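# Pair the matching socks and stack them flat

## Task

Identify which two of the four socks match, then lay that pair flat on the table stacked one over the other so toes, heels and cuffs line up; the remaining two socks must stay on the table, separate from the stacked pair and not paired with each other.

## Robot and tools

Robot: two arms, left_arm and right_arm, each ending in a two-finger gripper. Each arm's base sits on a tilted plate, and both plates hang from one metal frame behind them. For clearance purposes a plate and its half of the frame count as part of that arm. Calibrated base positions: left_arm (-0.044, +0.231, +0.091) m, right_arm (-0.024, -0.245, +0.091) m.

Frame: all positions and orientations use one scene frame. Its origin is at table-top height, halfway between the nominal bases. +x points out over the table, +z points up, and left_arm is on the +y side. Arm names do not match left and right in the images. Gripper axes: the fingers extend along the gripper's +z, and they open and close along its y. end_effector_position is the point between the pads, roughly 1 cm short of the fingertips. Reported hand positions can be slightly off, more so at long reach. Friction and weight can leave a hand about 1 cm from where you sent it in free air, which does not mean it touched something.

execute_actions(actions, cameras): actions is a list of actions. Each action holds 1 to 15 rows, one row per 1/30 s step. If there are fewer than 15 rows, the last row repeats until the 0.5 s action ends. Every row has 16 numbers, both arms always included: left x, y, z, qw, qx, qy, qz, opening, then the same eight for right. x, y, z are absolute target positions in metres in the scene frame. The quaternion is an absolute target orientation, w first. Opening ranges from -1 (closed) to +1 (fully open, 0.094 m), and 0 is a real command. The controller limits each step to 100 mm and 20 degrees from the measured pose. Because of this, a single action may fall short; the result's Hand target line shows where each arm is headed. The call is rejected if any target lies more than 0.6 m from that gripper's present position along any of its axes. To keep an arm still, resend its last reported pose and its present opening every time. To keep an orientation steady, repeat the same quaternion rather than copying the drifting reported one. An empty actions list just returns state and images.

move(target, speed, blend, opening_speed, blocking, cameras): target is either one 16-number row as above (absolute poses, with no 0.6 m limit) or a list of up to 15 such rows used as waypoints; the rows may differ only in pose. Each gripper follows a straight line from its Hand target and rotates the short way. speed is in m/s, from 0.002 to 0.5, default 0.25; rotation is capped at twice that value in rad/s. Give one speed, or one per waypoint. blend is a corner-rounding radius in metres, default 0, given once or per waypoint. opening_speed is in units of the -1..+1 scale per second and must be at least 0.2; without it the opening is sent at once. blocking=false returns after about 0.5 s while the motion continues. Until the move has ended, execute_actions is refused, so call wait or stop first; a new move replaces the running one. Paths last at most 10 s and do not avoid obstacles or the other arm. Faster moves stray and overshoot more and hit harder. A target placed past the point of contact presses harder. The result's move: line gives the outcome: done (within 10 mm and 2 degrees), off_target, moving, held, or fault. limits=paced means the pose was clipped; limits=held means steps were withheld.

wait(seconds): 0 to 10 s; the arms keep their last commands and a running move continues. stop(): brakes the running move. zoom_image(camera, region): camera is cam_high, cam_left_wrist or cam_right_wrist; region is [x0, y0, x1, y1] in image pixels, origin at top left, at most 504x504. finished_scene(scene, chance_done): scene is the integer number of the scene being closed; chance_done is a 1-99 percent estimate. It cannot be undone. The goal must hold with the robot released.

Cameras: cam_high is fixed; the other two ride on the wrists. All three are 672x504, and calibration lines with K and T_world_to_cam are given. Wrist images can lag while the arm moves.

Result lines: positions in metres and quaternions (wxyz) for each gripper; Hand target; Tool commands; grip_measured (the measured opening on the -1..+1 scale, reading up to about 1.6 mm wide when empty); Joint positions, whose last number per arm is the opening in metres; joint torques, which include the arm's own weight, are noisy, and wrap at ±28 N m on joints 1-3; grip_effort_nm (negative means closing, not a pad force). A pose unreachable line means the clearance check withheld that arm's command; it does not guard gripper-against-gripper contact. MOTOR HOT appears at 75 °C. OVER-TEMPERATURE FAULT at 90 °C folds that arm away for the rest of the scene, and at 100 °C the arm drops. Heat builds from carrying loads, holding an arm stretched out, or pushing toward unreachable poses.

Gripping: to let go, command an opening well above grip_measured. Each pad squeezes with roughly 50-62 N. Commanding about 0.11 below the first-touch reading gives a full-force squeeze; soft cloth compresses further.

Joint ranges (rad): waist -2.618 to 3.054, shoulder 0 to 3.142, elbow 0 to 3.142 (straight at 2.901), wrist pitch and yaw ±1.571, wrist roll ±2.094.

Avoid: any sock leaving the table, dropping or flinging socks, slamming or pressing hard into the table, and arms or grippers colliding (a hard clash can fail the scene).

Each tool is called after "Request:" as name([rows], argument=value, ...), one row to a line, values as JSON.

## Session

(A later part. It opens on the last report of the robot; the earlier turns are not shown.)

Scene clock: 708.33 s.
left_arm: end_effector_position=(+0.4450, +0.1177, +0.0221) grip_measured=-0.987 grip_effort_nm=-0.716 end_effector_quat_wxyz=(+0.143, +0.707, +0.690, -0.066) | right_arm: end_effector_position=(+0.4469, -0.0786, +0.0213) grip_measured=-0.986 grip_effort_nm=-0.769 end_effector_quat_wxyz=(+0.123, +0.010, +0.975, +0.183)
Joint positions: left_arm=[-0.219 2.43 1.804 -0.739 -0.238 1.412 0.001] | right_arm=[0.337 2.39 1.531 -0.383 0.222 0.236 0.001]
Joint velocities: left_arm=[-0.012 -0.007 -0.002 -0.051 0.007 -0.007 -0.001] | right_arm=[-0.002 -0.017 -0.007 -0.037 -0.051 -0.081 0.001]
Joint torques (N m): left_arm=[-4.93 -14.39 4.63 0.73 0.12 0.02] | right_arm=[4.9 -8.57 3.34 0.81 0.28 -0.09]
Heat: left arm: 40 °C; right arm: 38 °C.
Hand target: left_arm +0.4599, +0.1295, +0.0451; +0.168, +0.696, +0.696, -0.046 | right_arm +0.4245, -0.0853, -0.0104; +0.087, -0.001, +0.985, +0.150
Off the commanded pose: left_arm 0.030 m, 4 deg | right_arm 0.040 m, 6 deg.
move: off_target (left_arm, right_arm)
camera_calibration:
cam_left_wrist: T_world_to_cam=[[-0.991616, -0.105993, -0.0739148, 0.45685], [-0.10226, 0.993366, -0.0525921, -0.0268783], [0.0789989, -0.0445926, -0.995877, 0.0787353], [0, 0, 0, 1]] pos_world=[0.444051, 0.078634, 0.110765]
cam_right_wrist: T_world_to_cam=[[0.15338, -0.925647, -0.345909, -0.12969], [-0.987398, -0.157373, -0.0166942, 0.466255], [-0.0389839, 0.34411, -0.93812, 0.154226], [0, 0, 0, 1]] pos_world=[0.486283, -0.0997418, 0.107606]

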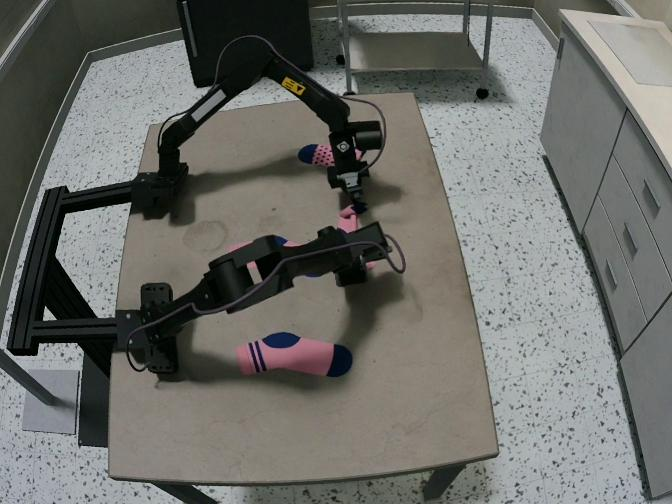

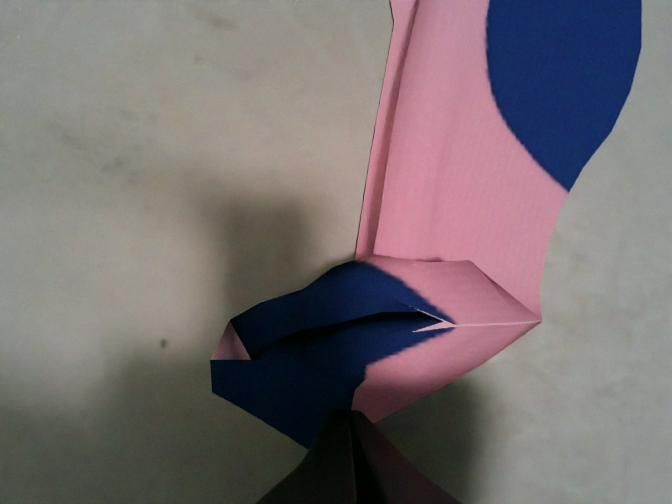

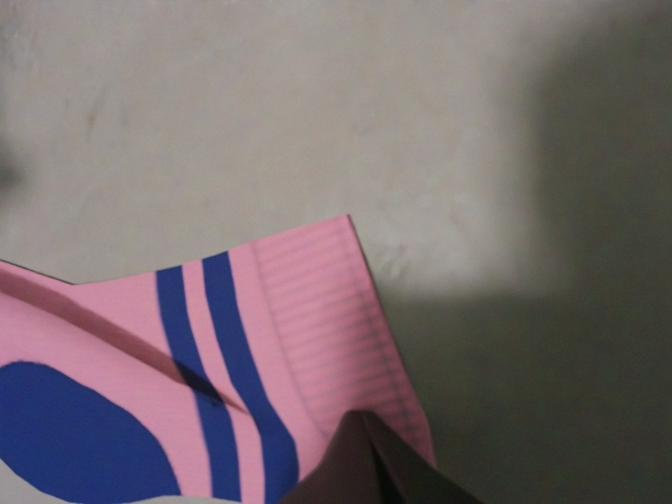

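Request:
move([
  [0.45,0.15,0.045,0.1677,0.6965,0.6965,-0.045,-1,0.425,-0.085,-0.012,0.0868,0,0.985,0.1504,-1],
  [0.45,0.155,0.0,0.1677,0.6965,0.6965,-0.045,-1,0.425,-0.085,-0.012,0.0868,0,0.985,0.1504,-1],
], speed=0.05, cameras=["cam_left_wrist"])

Request:
move([
  [0.45,0.15,0.0,0.1677,0.6965,0.6965,-0.045,-0.1,0.425,-0.085,-0.012,0.0868,0,0.985,0.1504,-1],
], opening_speed=1, cameras=[])

Request:
move([
  [0.44,0.15,0.13,0.1677,0.6965,0.6965,-0.045,-0.1,0.425,-0.085,-0.012,0.0868,0,0.985,0.1504,-1],
], speed=0.12)

Scene clock: 715.50 s.
left_arm: end_effector_position=(+0.4460, +0.1382, +0.0110) grip_measured=-0.987 grip_effort_nm=-0.716 end_effector_quat_wxyz=(+0.181, +0.703, +0.684, -0.067) | right_arm: end_effector_position=(+0.4469, -0.0786, +0.0213) grip_measured=-0.986 grip_effort_nm=-0.769 end_effector_quat_wxyz=(+0.123, +0.010, +0.975, +0.183)
Joint positions: left_arm=[-0.15 2.362 1.671 -0.6 -0.172 1.5 0.001] | right_arm=[0.337 2.39 1.531 -0.383 0.222 0.236 0.001]
Joint velocities: left_arm=[-0.007 0.017 -0.012 -0.037 -0.037 -0.051 0] | right_arm=[-0.002 0.002 0.017 0.037 0.007 -0.051 -0.001]
Joint torques (N m): left_arm=[-3.11 -9.48 3.54 1.01 -0.25 0.04] | right_arm=[4.9 -8.58 3.34 0.81 0.28 -0.1]
Heat: left arm: 41 °C; right arm: 38 °C.
Hand target: left_arm +0.4495, +0.1545, +0.0006; +0.168, +0.696, +0.696, -0.046 | right_arm +0.4245, -0.0853, -0.0104; +0.087, -0.001, +0.985, +0.150
Off the commanded pose: left_arm 0.020 m, 3 deg | right_arm 0.040 m, 6 deg.
move: off_target (left_arm, right_arm)
camera_calibration:
cam_left_wrist: T_world_to_cam=[[-0.986386, -0.113728, -0.118782, 0.458461], [-0.100181, 0.988371, -0.114399, -0.0473313], [0.130411, -0.100942, -0.986308, 0.0533082], [0, 0, 0, 1]] pos_world=[0.440526, 0.104302, 0.10162]
Images, in order (width x height): cam_left_wrist 672x504.

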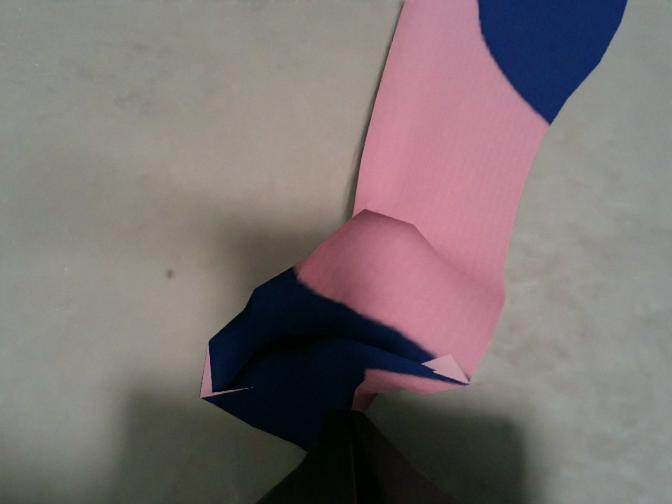

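Scene clock: 716.63 s.
left_arm: end_effector_position=(+0.4646, +0.1413, +0.0137) grip_measured=-0.103 grip_effort_nm=0.134 end_effector_quat_wxyz=(+0.204, +0.690, +0.694, -0.042) | right_arm: end_effector_position=(+0.4469, -0.0786, +0.0213) grip_measured=-0.986 grip_effort_nm=-0.769 end_effector_quat_wxyz=(+0.123, +0.010, +0.975, +0.183)
Joint positions: left_arm=[-0.145 2.362 1.673 -0.527 -0.182 1.499 0.042] | right_arm=[0.337 2.39 1.531 -0.383 0.222 0.236 0.001]
Joint velocities: left_arm=[-0.017 -0.007 0.002 -0.051 0.007 -0.11 -0.001] | right_arm=[-0.002 0.002 -0.007 0.007 0.007 -0.007 0]
Joint torques (N m): left_arm=[-4.19 -9.02 4.08 0.28 -0.24 -0.05] | right_arm=[4.9 -8.57 3.34 0.81 0.28 -0.1]
Heat: left arm: 41 °C; right arm: 38 °C.
Hand target: left_arm +0.4502, +0.1497, +0.0004; +0.169, +0.697, +0.696, -0.045 | right_arm +0.4245, -0.0853, -0.0103; +0.087, -0.001, +0.985, +0.151
Off the commanded pose: left_arm 0.022 m, 4 deg | right_arm 0.040 m, 6 deg.
move: off_target (left_arm, right_arm)
No camera images: "cameras" was empty.

Scene clock: 718.53 s.
left_arm: end_effector_position=(+0.4351, +0.1517, +0.1001) grip_measured=-0.102 grip_effort_nm=0.105 end_effector_quat_wxyz=(+0.142, +0.699, +0.699, -0.055) | right_arm: end_effector_position=(+0.4469, -0.0786, +0.0213) grip_measured=-0.986 grip_effort_nm=-0.774 end_effector_quat_wxyz=(+0.123, +0.010, +0.975, +0.183)
Joint positions: left_arm=[-0.253 2.241 1.808 -0.928 -0.267 1.36 0.042] | right_arm=[0.337 2.39 1.531 -0.383 0.222 0.236 0.001]
Joint velocities: left_arm=[0.012 -0.002 0.007 -0.051 -0.022 0.007 -0.001] | right_arm=[-0.002 -0.007 0.007 -0.022 0.066 -0.022 0]
Joint torques (N m): left_arm=[-6.48 -12.66 7.34 0.37 0.15 -0.15] | right_arm=[4.9 -8.57 3.34 0.81 0.28 -0.1]
Heat: left arm: 41 °C; right arm: 38 °C.
Hand target: left_arm +0.4414, +0.1505, +0.1291; +0.166, +0.697, +0.696, -0.044 | right_arm +0.4245, -0.0853, -0.0104; +0.087, -0.001, +0.985, +0.151
Off the commanded pose: left_arm 0.030 m, 3 deg | right_arm 0.040 m, 6 deg.
move: off_target (left_arm, right_arm)
camera_calibration:
cam_left_wrist: T_world_to_cam=[[-0.987666, -0.131833, -0.0844779, 0.459725], [-0.129051, 0.990924, -0.0376108, -0.0470173], [0.0886695, -0.0262449, -0.995715, 0.151689], [0, 0, 0, 1]] pos_world=[0.434537, 0.111179, 0.188108]
cam_right_wrist: T_world_to_cam=[[0.15338, -0.925647, -0.345909, -0.12969], [-0.987398, -0.157373, -0.0166942, 0.466255], [-0.0389839, 0.34411, -0.93812, 0.154226], [0, 0, 0, 1]] pos_world=[0.486283, -0.0997418, 0.107606]

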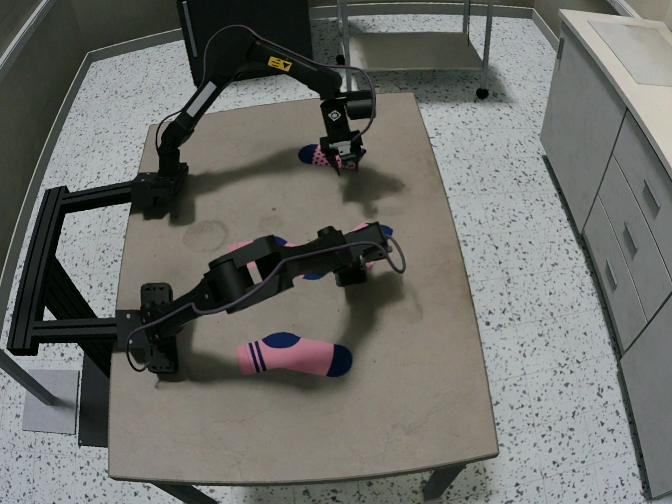

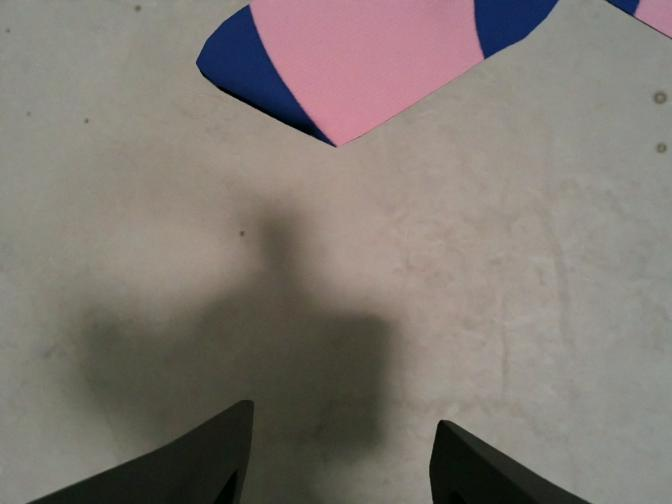

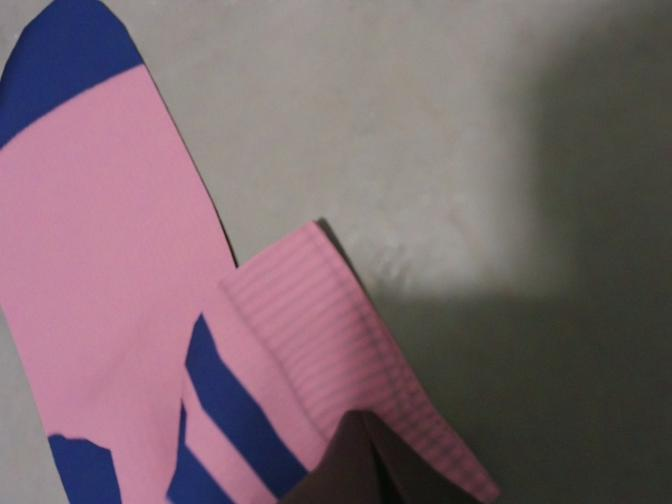

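Request:
move([
  [0.42,0.2,0.2,0.1677,0.6965,0.6965,-0.045,-0.45,0.43,-0.1,0.1,0.0868,0,0.985,0.1504,-1],
  [0.22,0.3,0.3,0.255,0,0.967,0,-0.45,0.34,-0.1,0.29,0.19,0,0.982,0,-1],
])

Request:
zoom_image(camera="cam_high", region=[220, 200, 430, 400])

Scene clock: 724.83 s.
left_arm: end_effector_position=(+0.2231, +0.2993, +0.2944) grip_measured=-0.448 grip_effort_nm=-0.134 end_effector_quat_wxyz=(+0.248, +0.003, +0.969, +0.003) | right_arm: end_effector_position=(+0.3357, -0.0974, +0.2771) grip_measured=-0.986 grip_effort_nm=-0.779 end_effector_quat_wxyz=(+0.180, -0.004, +0.984, +0.002)
Joint positions: left_arm=[-0.707 1.152 1.234 -1.404 -0.772 -0.508 0.026] | right_arm=[0.872 2.069 1.816 -1.345 0.686 0.783 0.001]
Joint velocities: left_arm=[0.017 0.002 0.007 0.007 0.022 0.007 0] | right_arm=[-0.017 -0.012 0.017 -0.022 0.022 -0.022 -0.001]
Joint torques (N m): left_arm=[-2.09 0.36 7.34 0.8 -0.28 -0.07] | right_arm=[5.61 -9.24 8.02 0.65 0.31 0.1]
Heat: left arm: 41 °C; right arm: 39 °C.
Hand target: left_arm +0.2250, +0.3010, +0.3016; +0.257, +0.002, +0.966, +0.005 | right_arm +0.3370, -0.0990, +0.2915; +0.194, +0.000, +0.981, +0.007
Off the commanded pose: left_arm 0.006 m, 1 deg | right_arm 0.014 m, 1 deg.
move: off_target (right_arm)
camera_calibration:
cam_left_wrist: T_world_to_cam=[[0.100099, -0.99359, 0.0525319, 0.261092], [-0.96422, -0.109895, -0.241254, 0.362429], [0.245481, -0.0265029, -0.969039, 0.325098], [0, 0, 0, 1]] pos_world=[0.243521, 0.307864, 0.388754]
cam_right_wrist: T_world_to_cam=[[0.134394, -0.990677, 0.0223163, -0.143557], [-0.987979, -0.135696, -0.0740479, 0.37594], [0.0763858, -0.0120964, -0.997005, 0.339235], [0, 0, 0, 1]] pos_world=[0.364802, -0.0871018, 0.36926]

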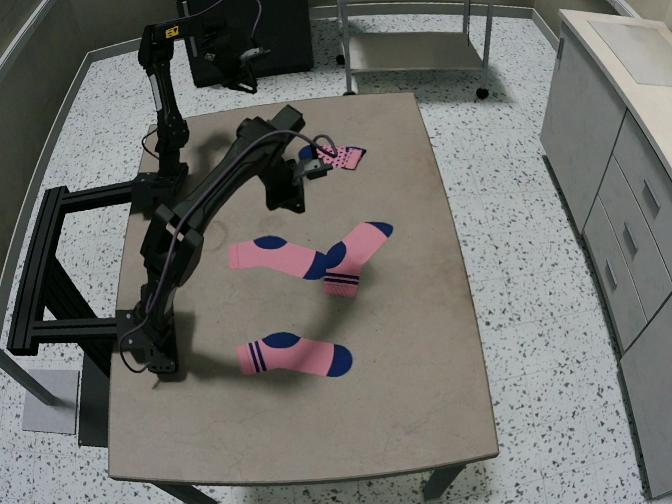

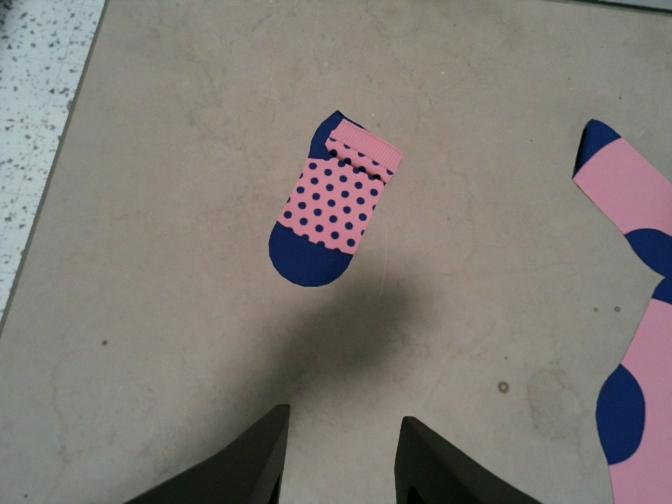

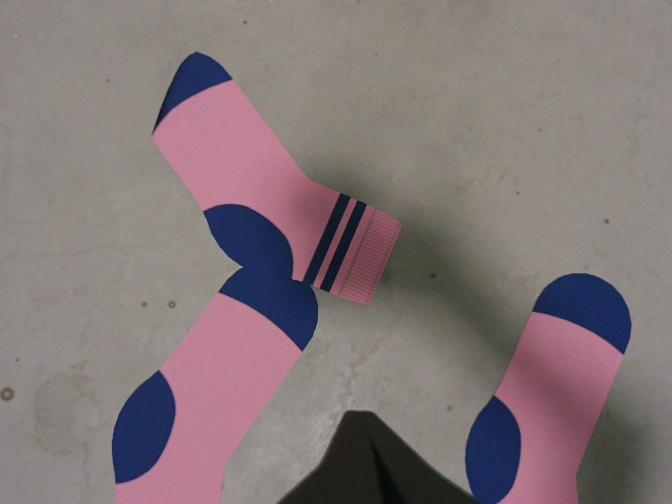

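Scaled by 2.400.

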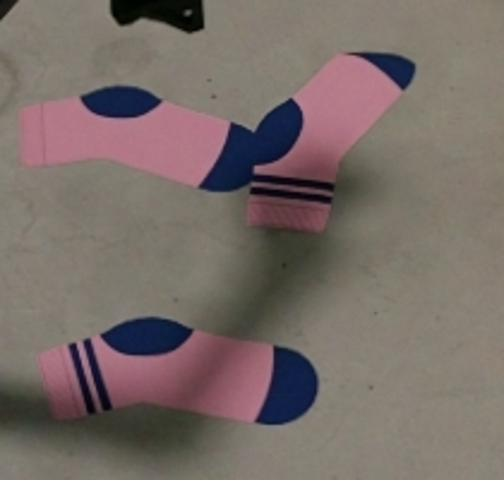

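Request:
move([
  [0.22,0.3,0.3,0.255,0,0.967,0,-0.45,0.43,-0.02,0.09,0,0,1,0,-1],
  [0.22,0.3,0.3,0.255,0,0.967,0,-0.45,0.43,-0.01,-0.01,0,0,1,0,-1],
  [0.22,0.3,0.3,0.255,0,0.967,0,-0.45,0.43,-0.13,-0.01,0,0,1,0,-1],
  [0.22,0.3,0.3,0.255,0,0.967,0,-0.45,0.36,-0.17,-0.01,0,0,1,0,-1],
], speed=[0.2,0.06,0.05,0.05], cameras=["cam_high"])

Request:
move([
  [0.22,0.3,0.3,0.255,0,0.967,0,-0.45,0.4,-0.13,0.1,0,0,1,0,-1],
  [0.22,0.3,0.3,0.255,0,0.967,0,-0.45,0.3,-0.18,0.29,0.19,0,0.982,0,-1],
])

Scene clock: 740.43 s.
left_arm: end_effector_position=(+0.2211, +0.2981, +0.2949) grip_measured=-0.448 grip_effort_nm=-0.139 end_effector_quat_wxyz=(+0.248, -0.001, +0.969, +0.001) | right_arm: end_effector_position=(+0.3981, -0.1515, +0.0179) grip_measured=-0.986 grip_effort_nm=-0.769 end_effector_quat_wxyz=(+0.057, +0.019, +0.998, +0.030)
Joint positions: left_arm=[-0.719 1.152 1.234 -1.415 -0.773 -0.531 0.026] | right_arm=[0.33 2.298 1.454 -0.618 0.487 0.312 0.001]
Joint velocities: left_arm=[0.007 0.002 -0.002 -0.066 -0.051 0.081 0] | right_arm=[0.012 -0.012 0.007 0.022 -0.051 -0.022 0.001]
Joint torques (N m): left_arm=[-2.28 -0.43 5.91 0.77 -0.23 -0.08] | right_arm=[2.95 -8.94 1.39 0.02 0.35 -0.09]
Heat: left arm: 37 °C; right arm: 39 °C.
Hand target: left_arm +0.2201, +0.3001, +0.2999; +0.255, +0.000, +0.967, +0.000 | right_arm +0.3637, -0.1701, -0.0095; -0.001, -0.002, +1.000, -0.007
Off the commanded pose: left_arm 0.006 m, 1 deg | right_arm 0.051 m, 8 deg.
move: off_target (right_arm)
Images, in order (width x height): cam_high 672x504.

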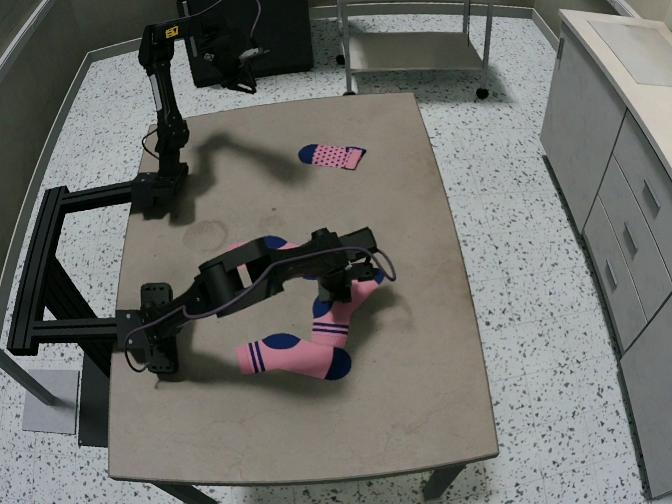

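Scene clock: 742.77 s.
left_arm: end_effector_position=(+0.2211, +0.2981, +0.2949) grip_measured=-0.448 grip_effort_nm=-0.134 end_effector_quat_wxyz=(+0.248, -0.001, +0.969, +0.001) | right_arm: end_effector_position=(+0.3008, -0.1762, +0.2907) grip_measured=-0.986 grip_effort_nm=-0.774 end_effector_quat_wxyz=(+0.190, +0.005, +0.982, +0.016)
Joint positions: left_arm=[-0.719 1.152 1.234 -1.415 -0.773 -0.531 0.026] | right_arm=[0.835 1.729 1.539 -1.337 0.682 0.733 0.001]
Joint velocities: left_arm=[-0.012 -0.007 -0.012 0.022 0.022 -0.022 0] | right_arm=[-0.002 -0.012 -0.007 0.037 -0.066 -0.022 -0.001]
Joint torques (N m): left_arm=[-2.06 -0.39 5.9 0.82 -0.22 -0.07] | right_arm=[4.08 -5.53 5.46 0.69 0.31 0.09]
Heat: left arm: 37 °C; right arm: 39 °C.
Hand target: left_arm +0.2202, +0.3000, +0.2999; +0.255, +0.000, +0.967, +0.000 | right_arm +0.2976, -0.1794, +0.2919; +0.192, +0.002, +0.981, +0.008
Off the commanded pose: left_arm 0.006 m, 1 deg | right_arm 0.004 m, 2 deg.
move: done
camera_calibration:
cam_left_wrist: T_world_to_cam=[[0.105314, -0.992768, 0.0576196, 0.257112], [-0.963814, -0.116168, -0.239933, 0.36184], [0.244892, -0.0302663, -0.969078, 0.327328], [0, 0, 0, 1]] pos_world=[0.241509, 0.307194, 0.389209]
cam_right_wrist: T_world_to_cam=[[0.12087, -0.99265, -0.00606249, -0.205237], [-0.987959, -0.119701, -0.0980197, 0.341531], [0.0965736, 0.0178372, -0.995166, 0.353151], [0, 0, 0, 1]] pos_world=[0.328121, -0.169146, 0.383676]

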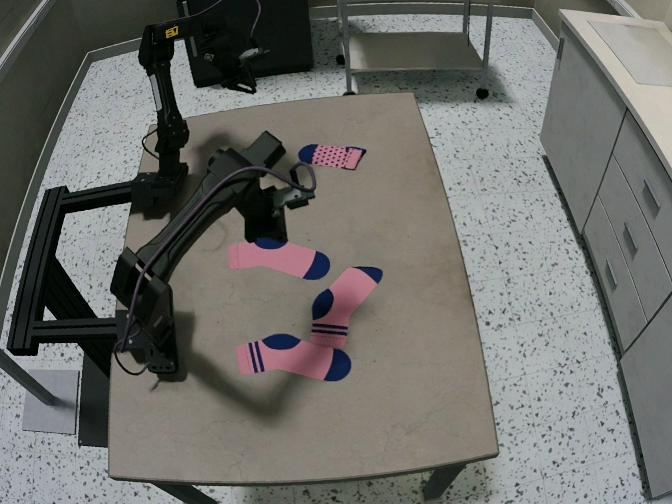

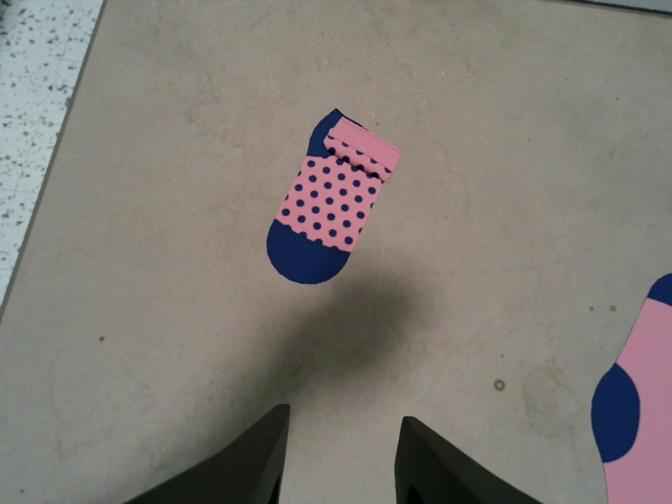

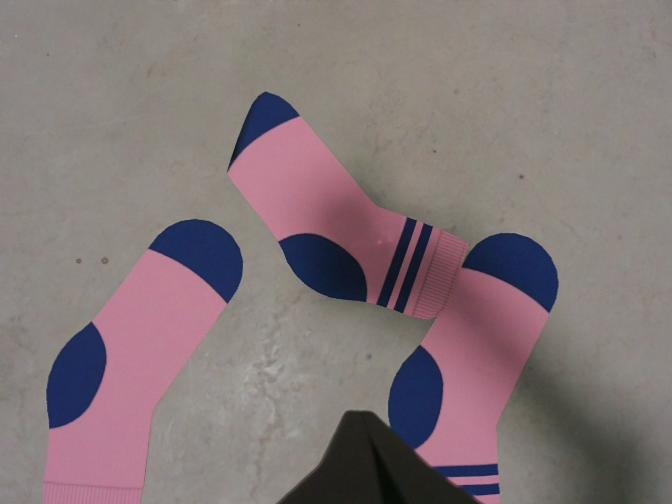

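Request:
move([
  [0.22,0.3,0.3,0.255,0,0.967,0,-0.45,0.38,-0.12,0.2,0.1,-0.7,0.7,0,0.1],
  [0.22,0.3,0.3,0.255,0,0.967,0,-0.45,0.4445,-0.0955,0.08,0,-0.8746,0.4848,0,0.1],
], cameras=["cam_right_wrist"])

Scene clock: 759.20 s.
left_arm: end_effector_position=(+0.2211, +0.2981, +0.2949) grip_measured=-0.448 grip_effort_nm=-0.129 end_effector_quat_wxyz=(+0.248, -0.001, +0.969, +0.001) | right_arm: end_effector_position=(+0.4485, -0.0988, +0.0854) grip_measured=+0.098 grip_effort_nm=0.090 end_effector_quat_wxyz=(-0.006, +0.870, -0.493, +0.009)
Joint positions: left_arm=[-0.719 1.152 1.234 -1.415 -0.773 -0.532 0.026] | right_arm=[0.461 2.676 2.337 -1.317 0.507 -1.629 0.052]
Joint velocities: left_arm=[-0.007 -0.007 -0.012 -0.066 0.037 -0.007 0] | right_arm=[-0.017 0.012 0.007 -0.007 0.051 -0.051 0]
Joint torques (N m): left_arm=[-2.13 -0.34 5.91 0.81 -0.21 -0.06] | right_arm=[6.97 -11.3 7.5 0.15 0.04 -0.08]
Heat: left arm: 36 °C; right arm: 37 °C.
Hand target: left_arm +0.2202, +0.3000, +0.2999; +0.255, +0.000, +0.967, +0.000 | right_arm +0.4453, -0.0956, +0.0784; +0.005, +0.875, -0.483, +0.004
Off the commanded pose: left_arm 0.006 m, 1 deg | right_arm 0.007 m, 2 deg.
move: done
camera_calibration:
cam_right_wrist: T_world_to_cam=[[0.786495, 0.617589, -0.00307041, -0.287208], [0.591089, -0.751288, 0.293563, -0.327467], [0.178995, -0.232701, -0.955935, 0.0680876], [0, 0, 0, 1]] pos_world=[0.407262, -0.0528016, 0.160338]
Images, in order (width x height): cam_right_wrist 672x504.

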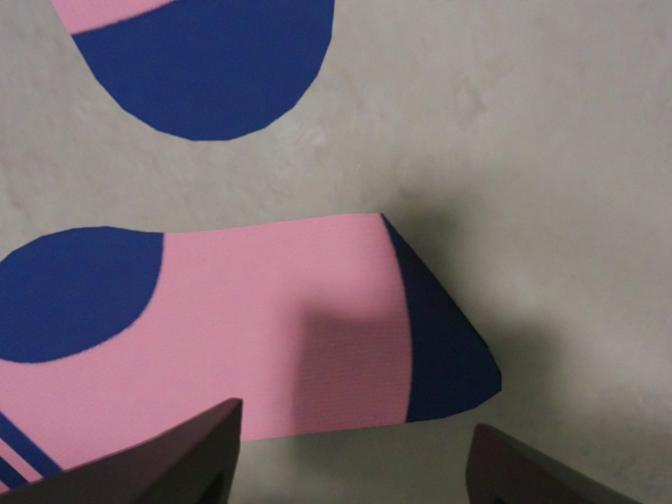

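Request:
move([
  [0.22,0.3,0.3,0.255,0,0.967,0,-0.45,0.463,-0.098,0.06,0,-0.8746,0.4848,0,0.1],
  [0.22,0.3,0.3,0.255,0,0.967,0,-0.45,0.463,-0.098,-0.02,0,-0.8746,0.4848,0,0.1],
], speed=0.1, cameras=["cam_right_wrist"])

Request:
move(target=[0.22,0.3,0.3,0.255,0,0.967,0,-0.45,0.463,-0.098,-0.02,0,-0.8746,0.4848,0,-0.8], opening_speed=0.8, cameras=[])

Request:
move(target=[0.22,0.3,0.3,0.255,0,0.967,0,-0.45,0.463,-0.098,-0.02,0,-0.8746,0.4848,0,-1], opening_speed=0.5, cameras=["cam_right_wrist"])

Scene clock: 767.23 s.
left_arm: end_effector_position=(+0.2211, +0.2981, +0.2949) grip_measured=-0.448 grip_effort_nm=-0.139 end_effector_quat_wxyz=(+0.248, -0.001, +0.969, +0.001) | right_arm: end_effector_position=(+0.4730, -0.1045, +0.0201) grip_measured=+0.098 grip_effort_nm=0.095 end_effector_quat_wxyz=(-0.013, +0.872, -0.489, +0.013)
Joint positions: left_arm=[-0.719 1.152 1.234 -1.415 -0.773 -0.532 0.026] | right_arm=[0.372 2.785 2.349 -1.152 0.51 -1.75 0.052]
Joint velocities: left_arm=[-0.017 -0.017 0.002 0.022 -0.022 -0.007 0] | right_arm=[-0.012 -0.012 -0.012 -0.022 -0.007 -0.095 0.001]
Joint torques (N m): left_arm=[-2.1 -0.43 5.94 0.81 -0.21 -0.07] | right_arm=[5.41 -10.17 2.11 1.23 -0.01 -0.09]
Heat: left arm: 35 °C; right arm: 39 °C.
Hand target: left_arm +0.2202, +0.3000, +0.2999; +0.255, +0.000, +0.967, +0.000 | right_arm +0.4610, -0.0994, -0.0182; +0.002, +0.875, -0.485, -0.001
Off the commanded pose: left_arm 0.006 m, 1 deg | right_arm 0.042 m, 2 deg.
move: off_target (right_arm)
camera_calibration:
cam_right_wrist: T_world_to_cam=[[0.779884, 0.625799, 0.0124705, -0.299557], [0.594836, -0.747204, 0.296406, -0.328471], [0.194809, -0.223744, -0.954981, -0.00654327], [0, 0, 0, 1]] pos_world=[0.430281, -0.0594359, 0.0948476]
Images, in order (width x height): cam_right_wrist 672x504.

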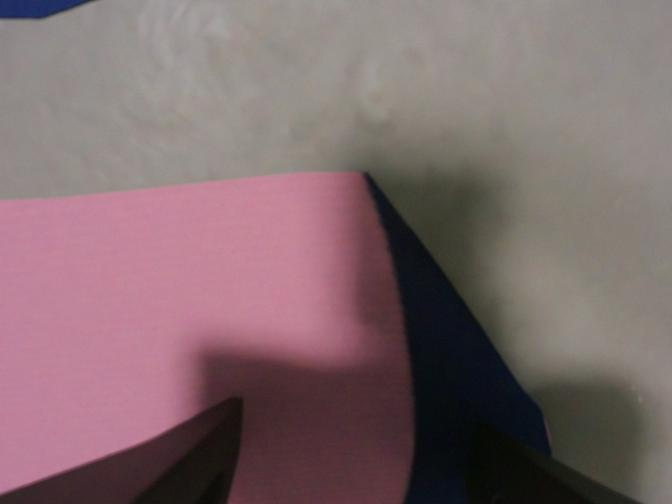

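Scene clock: 768.57 s.
left_arm: end_effector_position=(+0.2211, +0.2981, +0.2949) grip_measured=-0.448 grip_effort_nm=-0.134 end_effector_quat_wxyz=(+0.248, -0.001, +0.969, +0.001) | right_arm: end_effector_position=(+0.4839, -0.1000, +0.0209) grip_measured=-0.797 grip_effort_nm=-0.168 end_effector_quat_wxyz=(-0.033, +0.866, -0.498, +0.028)
Joint positions: left_arm=[-0.719 1.152 1.234 -1.415 -0.773 -0.532 0.026] | right_arm=[0.372 2.776 2.332 -1.086 0.508 -1.756 0.01]
Joint velocities: left_arm=[0.012 -0.007 -0.007 0.037 -0.051 0.037 0] | right_arm=[0.002 -0.002 -0.007 -0.037 -0.051 0.037 0]
Joint torques (N m): left_arm=[-1.95 -0.51 5.93 0.78 -0.25 -0.08] | right_arm=[5.41 -9.8 3.14 0.61 -0.01 -0.07]
Heat: left arm: 35 °C; right arm: 39 °C.
Hand target: left_arm +0.2202, +0.3000, +0.2999; +0.255, +0.000, +0.967, +0.000 | right_arm +0.4618, -0.0988, -0.0181; +0.000, +0.875, -0.485, +0.000
Off the commanded pose: left_arm 0.006 m, 1 deg | right_arm 0.046 m, 5 deg.
move: off_target (right_arm)
No camera images: "cameras" was empty.

Scene clock: 769.27 s.
left_arm: end_effector_position=(+0.2211, +0.2981, +0.2949) grip_measured=-0.448 grip_effort_nm=-0.134 end_effector_quat_wxyz=(+0.248, -0.001, +0.969, +0.001) | right_arm: end_effector_position=(+0.4852, -0.0992, +0.0210) grip_measured=-0.966 grip_effort_nm=-1.018 end_effector_quat_wxyz=(-0.036, +0.866, -0.498, +0.029)
Joint positions: left_arm=[-0.719 1.152 1.234 -1.415 -0.773 -0.532 0.026] | right_arm=[0.372 2.776 2.332 -1.079 0.506 -1.759 0.002]
Joint velocities: left_arm=[0.007 -0.002 -0.002 -0.037 0.037 -0.037 0] | right_arm=[-0.022 -0.017 -0.002 -0.007 -0.022 0.037 -0.002]
Joint torques (N m): left_arm=[-2.37 -0.35 5.81 0.8 -0.22 -0.05] | right_arm=[5.42 -9.65 3.19 0.56 0 -0.05]
Heat: left arm: 35 °C; right arm: 39 °C.
Hand target: left_arm +0.2202, +0.3000, +0.2999; +0.255, +0.000, +0.967, +0.000 | right_arm +0.4619, -0.0987, -0.0181; +0.000, +0.875, -0.484, +0.000
Off the commanded pose: left_arm 0.006 m, 1 deg | right_arm 0.047 m, 6 deg.
move: off_target (right_arm)
camera_calibration:
cam_right_wrist: T_world_to_cam=[[0.791664, 0.607218, 0.0674946, -0.321096], [0.562617, -0.767631, 0.306929, -0.318615], [0.238183, -0.205011, -0.949336, -0.026217], [0, 0, 0, 1]] pos_world=[0.439703, -0.0549786, 0.0945756]
Images, in order (width x height): cam_right_wrist 672x504.

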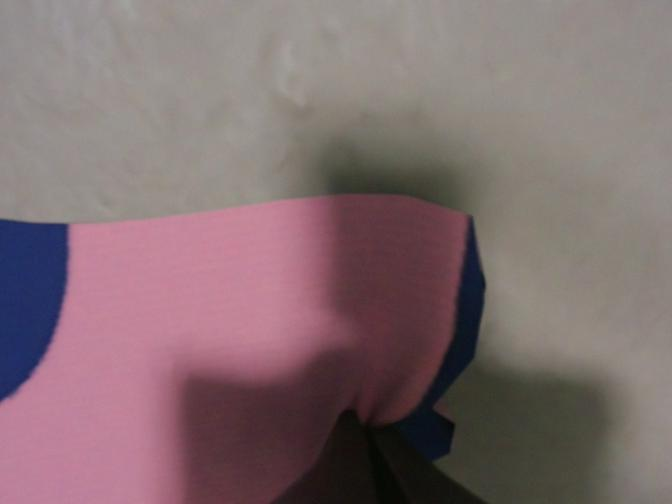

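Request:
move([
  [0.22,0.3,0.3,0.255,0,0.967,0,-0.45,0.47,-0.09,0.04,0,-0.8746,0.4848,0,-1],
  [0.22,0.3,0.3,0.255,0,0.967,0,-0.45,0.48,-0.04,0.03,0,-0.8746,0.4848,0,-1],
  [0.22,0.3,0.3,0.255,0,0.967,0,-0.45,0.475,-0.042,0.0,0,-0.8746,0.4848,0,-1],
], speed=0.08, cameras=[])

Request:
move(target=[0.22,0.3,0.3,0.255,0,0.967,0,-0.45,0.475,-0.042,0.0,0,-0.8746,0.4848,0,0], opening_speed=1, cameras=[])

Request:
move([
  [0.22,0.3,0.3,0.255,0,0.967,0,-0.45,0.465,-0.042,0.09,0,-0.8746,0.4848,0,0],
  [0.22,0.3,0.3,0.255,0,0.967,0,-0.45,0.38,-0.1,0.15,0,-0.7,0.7,0,0],
  [0.22,0.3,0.3,0.255,0,0.967,0,-0.45,0.3,-0.2,0.29,0.19,0,0.982,0,0],
])

Scene clock: 782.00 s.
left_arm: end_effector_position=(+0.2211, +0.2981, +0.2949) grip_measured=-0.448 grip_effort_nm=-0.129 end_effector_quat_wxyz=(+0.248, -0.001, +0.969, +0.001) | right_arm: end_effector_position=(+0.4811, -0.0537, +0.0244) grip_measured=-0.970 grip_effort_nm=-1.048 end_effector_quat_wxyz=(-0.028, +0.872, -0.489, +0.024)
Joint positions: left_arm=[-0.719 1.152 1.234 -1.415 -0.773 -0.532 0.026] | right_arm=[0.447 3.078 2.868 -1.378 0.507 -1.684 0.001]
Joint velocities: left_arm=[-0.007 -0.012 0.012 -0.022 -0.022 -0.022 0] | right_arm=[0.022 0.002 0.027 -0.022 -0.022 0.037 0]
Joint torques (N m): left_arm=[-2.22 -0.47 5.65 0.79 -0.21 -0.05] | right_arm=[7.06 -10.54 6.41 0.74 -0.08 0.02]
Heat: left arm: 35 °C; right arm: 38 °C.
Hand target: left_arm +0.2202, +0.3000, +0.2999; +0.255, +0.000, +0.967, +0.000 | right_arm +0.4725, -0.0431, +0.0005; -0.020, +0.874, -0.484, +0.014
Off the commanded pose: left_arm 0.006 m, 1 deg | right_arm 0.028 m, 4 deg.
elbow stopped short (right arm): the move would have taken joint 3 (elbow) straighter than the controller allows.
move: off_target (right_arm)
No camera images: "cameras" was empty.

Scene clock: 783.23 s.
left_arm: end_effector_position=(+0.2211, +0.2981, +0.2949) grip_measured=-0.448 grip_effort_nm=-0.129 end_effector_quat_wxyz=(+0.248, -0.001, +0.969, +0.001) | right_arm: end_effector_position=(+0.4851, -0.0514, +0.0239) grip_measured=-0.002 grip_effort_nm=0.105 end_effector_quat_wxyz=(-0.035, +0.869, -0.493, +0.029)
Joint positions: left_arm=[-0.719 1.152 1.234 -1.415 -0.773 -0.532 0.026] | right_arm=[0.447 3.08 2.868 -1.356 0.507 -1.684 0.047]
Joint velocities: left_arm=[-0.002 0.002 -0.007 0.007 0.037 -0.022 0] | right_arm=[-0.012 -0.022 -0.002 0.037 -0.066 0.037 0.001]
Joint torques (N m): left_arm=[-2.19 -0.49 6.02 0.77 -0.21 -0.09] | right_arm=[7.16 -10.81 6.43 0.57 -0.07 -0.01]
Heat: left arm: 35 °C; right arm: 38 °C.
Hand target: left_arm +0.2202, +0.3000, +0.2999; +0.255, +0.000, +0.967, +0.000 | right_arm +0.4737, -0.0429, +0.0004; -0.021, +0.874, -0.484, +0.015
Off the commanded pose: left_arm 0.006 m, 1 deg | right_arm 0.028 m, 5 deg.
elbow stopped short (right arm): the move would have taken joint 3 (elbow) straighter than the controller allows.
move: off_target (right_arm)
No camera images: "cameras" was empty.

Scene clock: 788.97 s.
left_arm: end_effector_position=(+0.2211, +0.2981, +0.2949) grip_measured=-0.448 grip_effort_nm=-0.129 end_effector_quat_wxyz=(+0.248, -0.001, +0.969, +0.001) | right_arm: end_effector_position=(+0.3051, -0.1963, +0.2873) grip_measured=-0.002 grip_effort_nm=0.085 end_effector_quat_wxyz=(+0.186, +0.006, +0.982, +0.011)
Joint positions: left_arm=[-0.719 1.152 1.234 -1.415 -0.773 -0.532 0.026] | right_arm=[0.784 1.691 1.523 -1.335 0.682 0.679 0.047]
Joint velocities: left_arm=[0.002 -0.007 -0.007 0.095 -0.066 -0.051 -0.001] | right_arm=[-0.017 0.002 0.002 0.007 -0.022 -0.037 -0.001]
Joint torques (N m): left_arm=[-2.13 -0.5 5.82 0.79 -0.24 -0.06] | right_arm=[4.67 -6.39 5.14 0.74 0.27 0.11]
Heat: left arm: 35 °C; right arm: 39 °C.
Hand target: left_arm +0.2202, +0.3000, +0.2999; +0.255, +0.000, +0.967, +0.000 | right_arm +0.3000, -0.1997, +0.2912; +0.191, +0.002, +0.982, +0.006
Off the commanded pose: left_arm 0.006 m, 1 deg | right_arm 0.007 m, 2 deg.
elbow stopped short (right arm): the move would have taken joint 3 (elbow) straighter than the controller allows.
move: done
camera_calibration:
cam_left_wrist: T_world_to_cam=[[0.105646, -0.992722, 0.0578015, 0.256972], [-0.963775, -0.116534, -0.239913, 0.361934], [0.244903, -0.0303618, -0.969072, 0.327352], [0, 0, 0, 1]] pos_world=[0.241506, 0.307218, 0.389207]
cam_right_wrist: T_world_to_cam=[[0.116994, -0.993127, 0.00325999, -0.227399], [-0.989269, -0.116827, -0.0877409, 0.34108], [0.0875187, 0.00704013, -0.996138, 0.350603], [0, 0, 0, 1]] pos_world=[0.33334, -0.188457, 0.379917]

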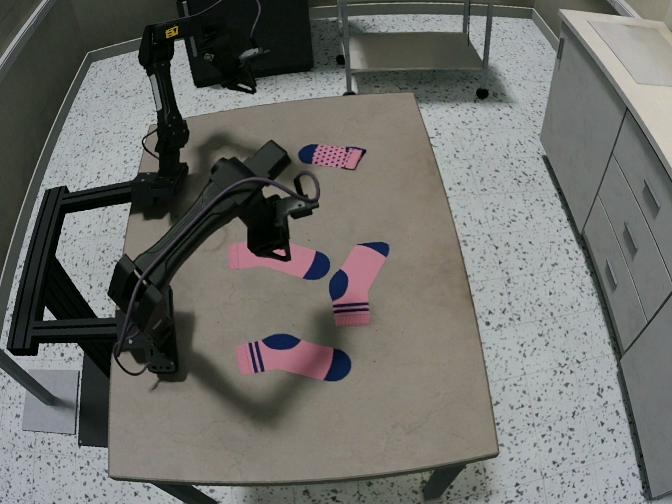

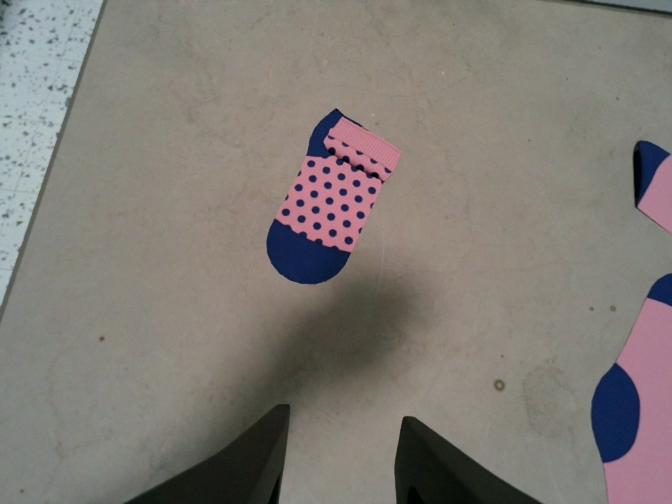

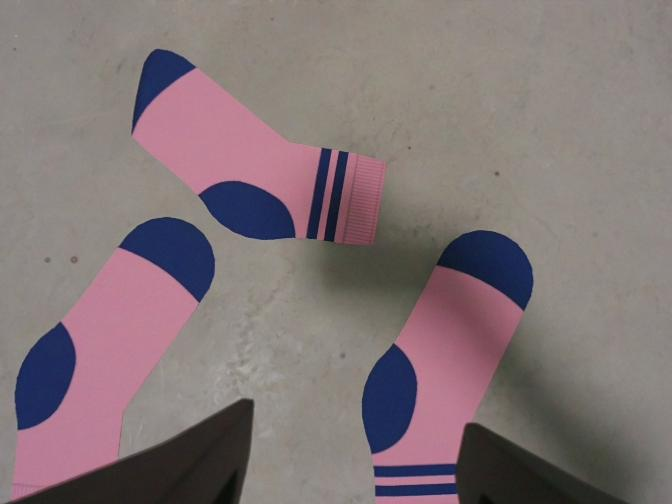

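Request:
execute_actions(actions=[])

Scene clock: 803.03 s.
left_arm: end_effector_position=(+0.2211, +0.2981, +0.2949) grip_measured=-0.448 grip_effort_nm=-0.134 end_effector_quat_wxyz=(+0.248, -0.001, +0.969, +0.001) | right_arm: end_effector_position=(+0.3050, -0.1965, +0.2872) grip_measured=-0.002 grip_effort_nm=0.090 end_effector_quat_wxyz=(+0.186, +0.006, +0.983, +0.010)
Joint positions: left_arm=[-0.719 1.152 1.234 -1.415 -0.773 -0.532 0.026] | right_arm=[0.784 1.691 1.523 -1.337 0.682 0.68 0.047]
Joint velocities: left_arm=[0.002 -0.007 -0.002 -0.095 0.007 0.007 0] | right_arm=[0.002 0.002 0.022 -0.037 -0.007 -0.037 0]
Joint torques (N m): left_arm=[-2.13 -0.51 5.86 0.82 -0.24 -0.08] | right_arm=[4.67 -6.39 5.15 0.74 0.27 0.1]
Heat: left arm: 35 °C; right arm: 37 °C.
Hand target: left_arm +0.2202, +0.3000, +0.2999; +0.255, +0.000, +0.967, +0.000 | right_arm +0.3000, -0.1997, +0.2912; +0.191, +0.002, +0.982, +0.006
Tool commands: left_gripper/opening=-0.45 right_gripper/opening=+0.0
Off the commanded pose: left_arm 0.006 m, 1 deg | right_arm 0.007 m, 1 deg.
camera_calibration:
cam_left_wrist: T_world_to_cam=[[0.105646, -0.992722, 0.0578015, 0.256972], [-0.963775, -0.116534, -0.239913, 0.361934], [0.244903, -0.0303618, -0.969072, 0.327352], [0, 0, 0, 1]] pos_world=[0.241506, 0.307218, 0.389207]
cam_right_wrist: T_world_to_cam=[[0.116658, -0.993164, 0.00397716, -0.227694], [-0.989349, -0.116559, -0.0871893, 0.340837], [0.0870568, 0.00623651, -0.996184, 0.350556], [0, 0, 0, 1]] pos_world=[0.333251, -0.188596, 0.379841]

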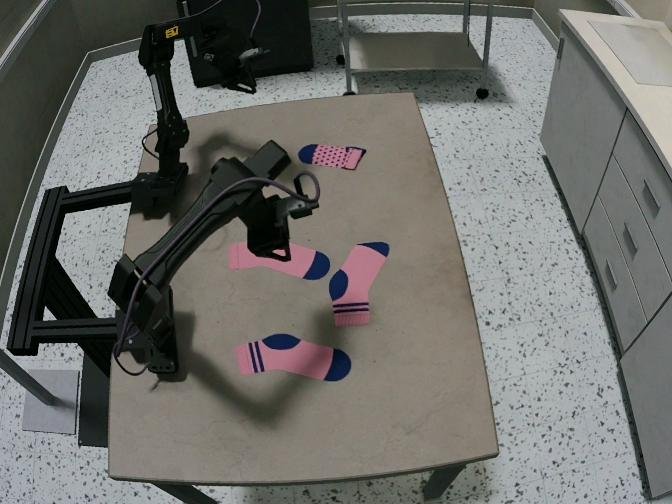

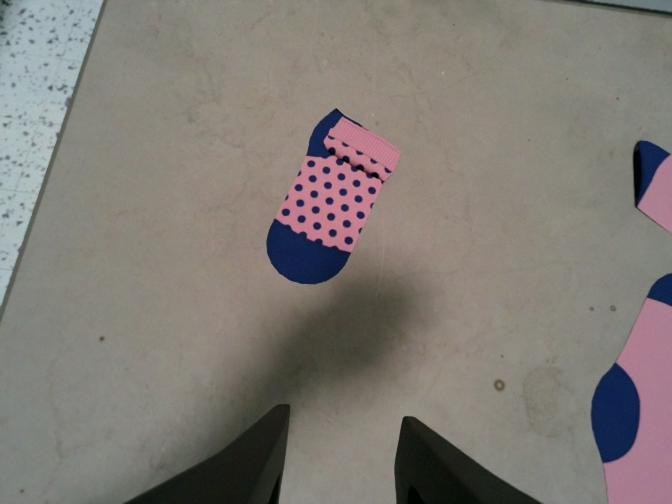

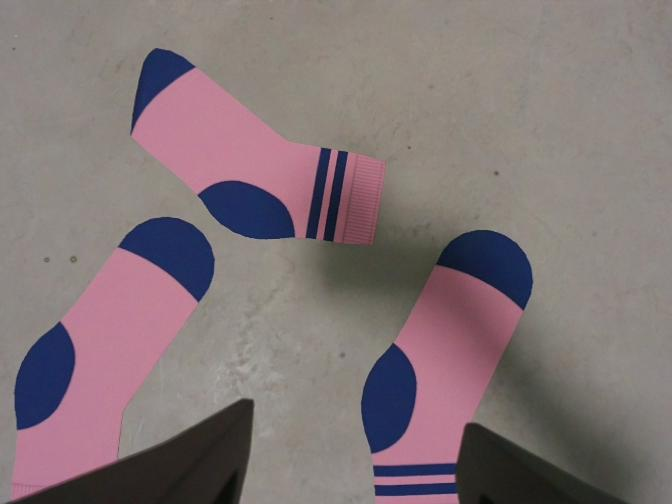

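Request:
move([
  [0.22,0.3,0.3,0.255,0,0.967,0,-0.45,0.295,-0.31,0.08,0,0,1,0,-1],
  [0.22,0.3,0.3,0.255,0,0.967,0,-0.45,0.295,-0.31,-0.008,0,0,1,0,-1],
  [0.22,0.3,0.3,0.255,0,0.967,0,-0.45,0.41,-0.318,-0.008,0,0,1,0,-1],
  [0.22,0.3,0.3,0.255,0,0.967,0,-0.45,0.385,-0.318,0.08,0,0,1,0,-1],
  [0.22,0.3,0.3,0.255,0,0.967,0,-0.45,0.3,-0.2,0.29,0.19,0,0.982,0,-1],
], speed=[0.25,0.06,0.05,0.1,0.25])

Scene clock: 815.13 s.
left_arm: end_effector_position=(+0.2211, +0.2981, +0.2949) grip_measured=-0.448 grip_effort_nm=-0.134 end_effector_quat_wxyz=(+0.248, -0.001, +0.969, +0.001) | right_arm: end_effector_position=(+0.2967, -0.1979, +0.2825) grip_measured=-0.986 grip_effort_nm=-0.779 end_effector_quat_wxyz=(+0.183, -0.004, +0.983, +0.003)
Joint positions: left_arm=[-0.719 1.152 1.234 -1.415 -0.773 -0.532 0.026] | right_arm=[0.796 1.673 1.483 -1.338 0.689 0.68 0.001]
Joint velocities: left_arm=[-0.017 0.002 0.007 -0.007 -0.022 -0.022 -0.001] | right_arm=[-0.002 -0.007 0.017 -0.007 0.095 0.007 -0.001]
Joint torques (N m): left_arm=[-2.26 -0.42 5.81 0.78 -0.25 -0.04] | right_arm=[3.62 -4.31 7.94 0.7 0.29 0.12]
Heat: left arm: 35 °C; right arm: 37 °C.
Hand target: left_arm +0.2202, +0.3000, +0.2999; +0.255, +0.000, +0.967, +0.000 | right_arm +0.2998, -0.2001, +0.2898; +0.190, +0.000, +0.982, +0.001
Off the commanded pose: left_arm 0.006 m, 1 deg | right_arm 0.008 m, 1 deg.
move: done
camera_calibration:
cam_left_wrist: T_world_to_cam=[[0.105646, -0.992722, 0.0578015, 0.256972], [-0.963775, -0.116534, -0.239913, 0.361934], [0.244903, -0.0303618, -0.969072, 0.327352], [0, 0, 0, 1]] pos_world=[0.241506, 0.307218, 0.389207]
cam_right_wrist: T_world_to_cam=[[0.134633, -0.990641, 0.0224509, -0.238155], [-0.987445, -0.136019, -0.0803201, 0.325736], [0.0826221, -0.0113554, -0.996516, 0.344462], [0, 0, 0, 1]] pos_world=[0.325249, -0.187708, 0.374772]

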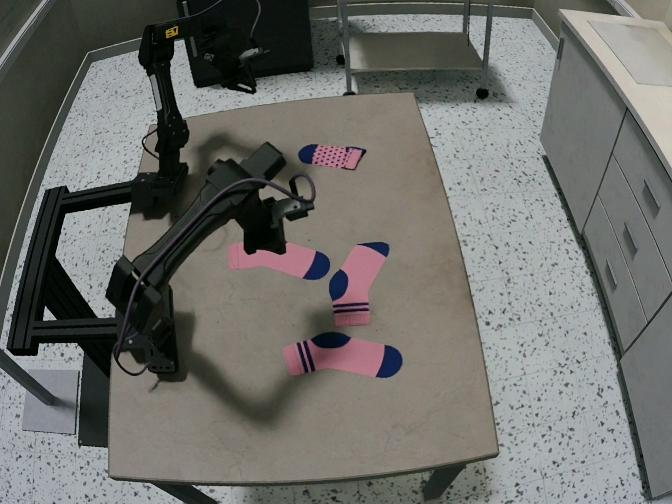

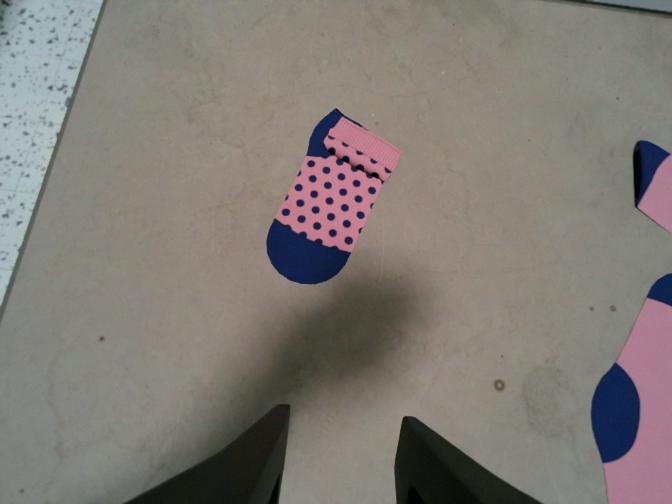

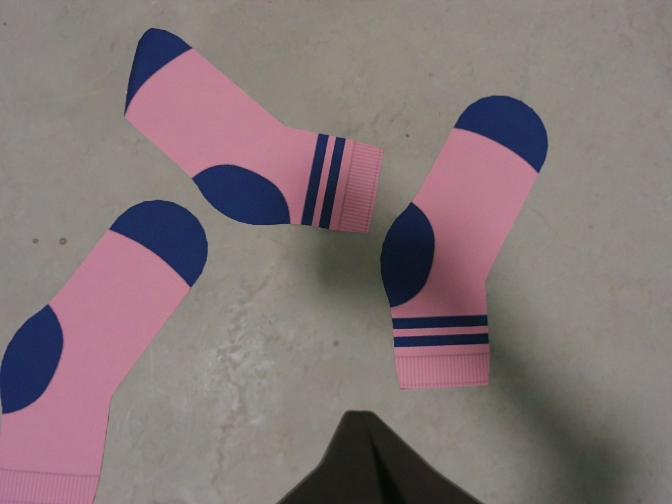

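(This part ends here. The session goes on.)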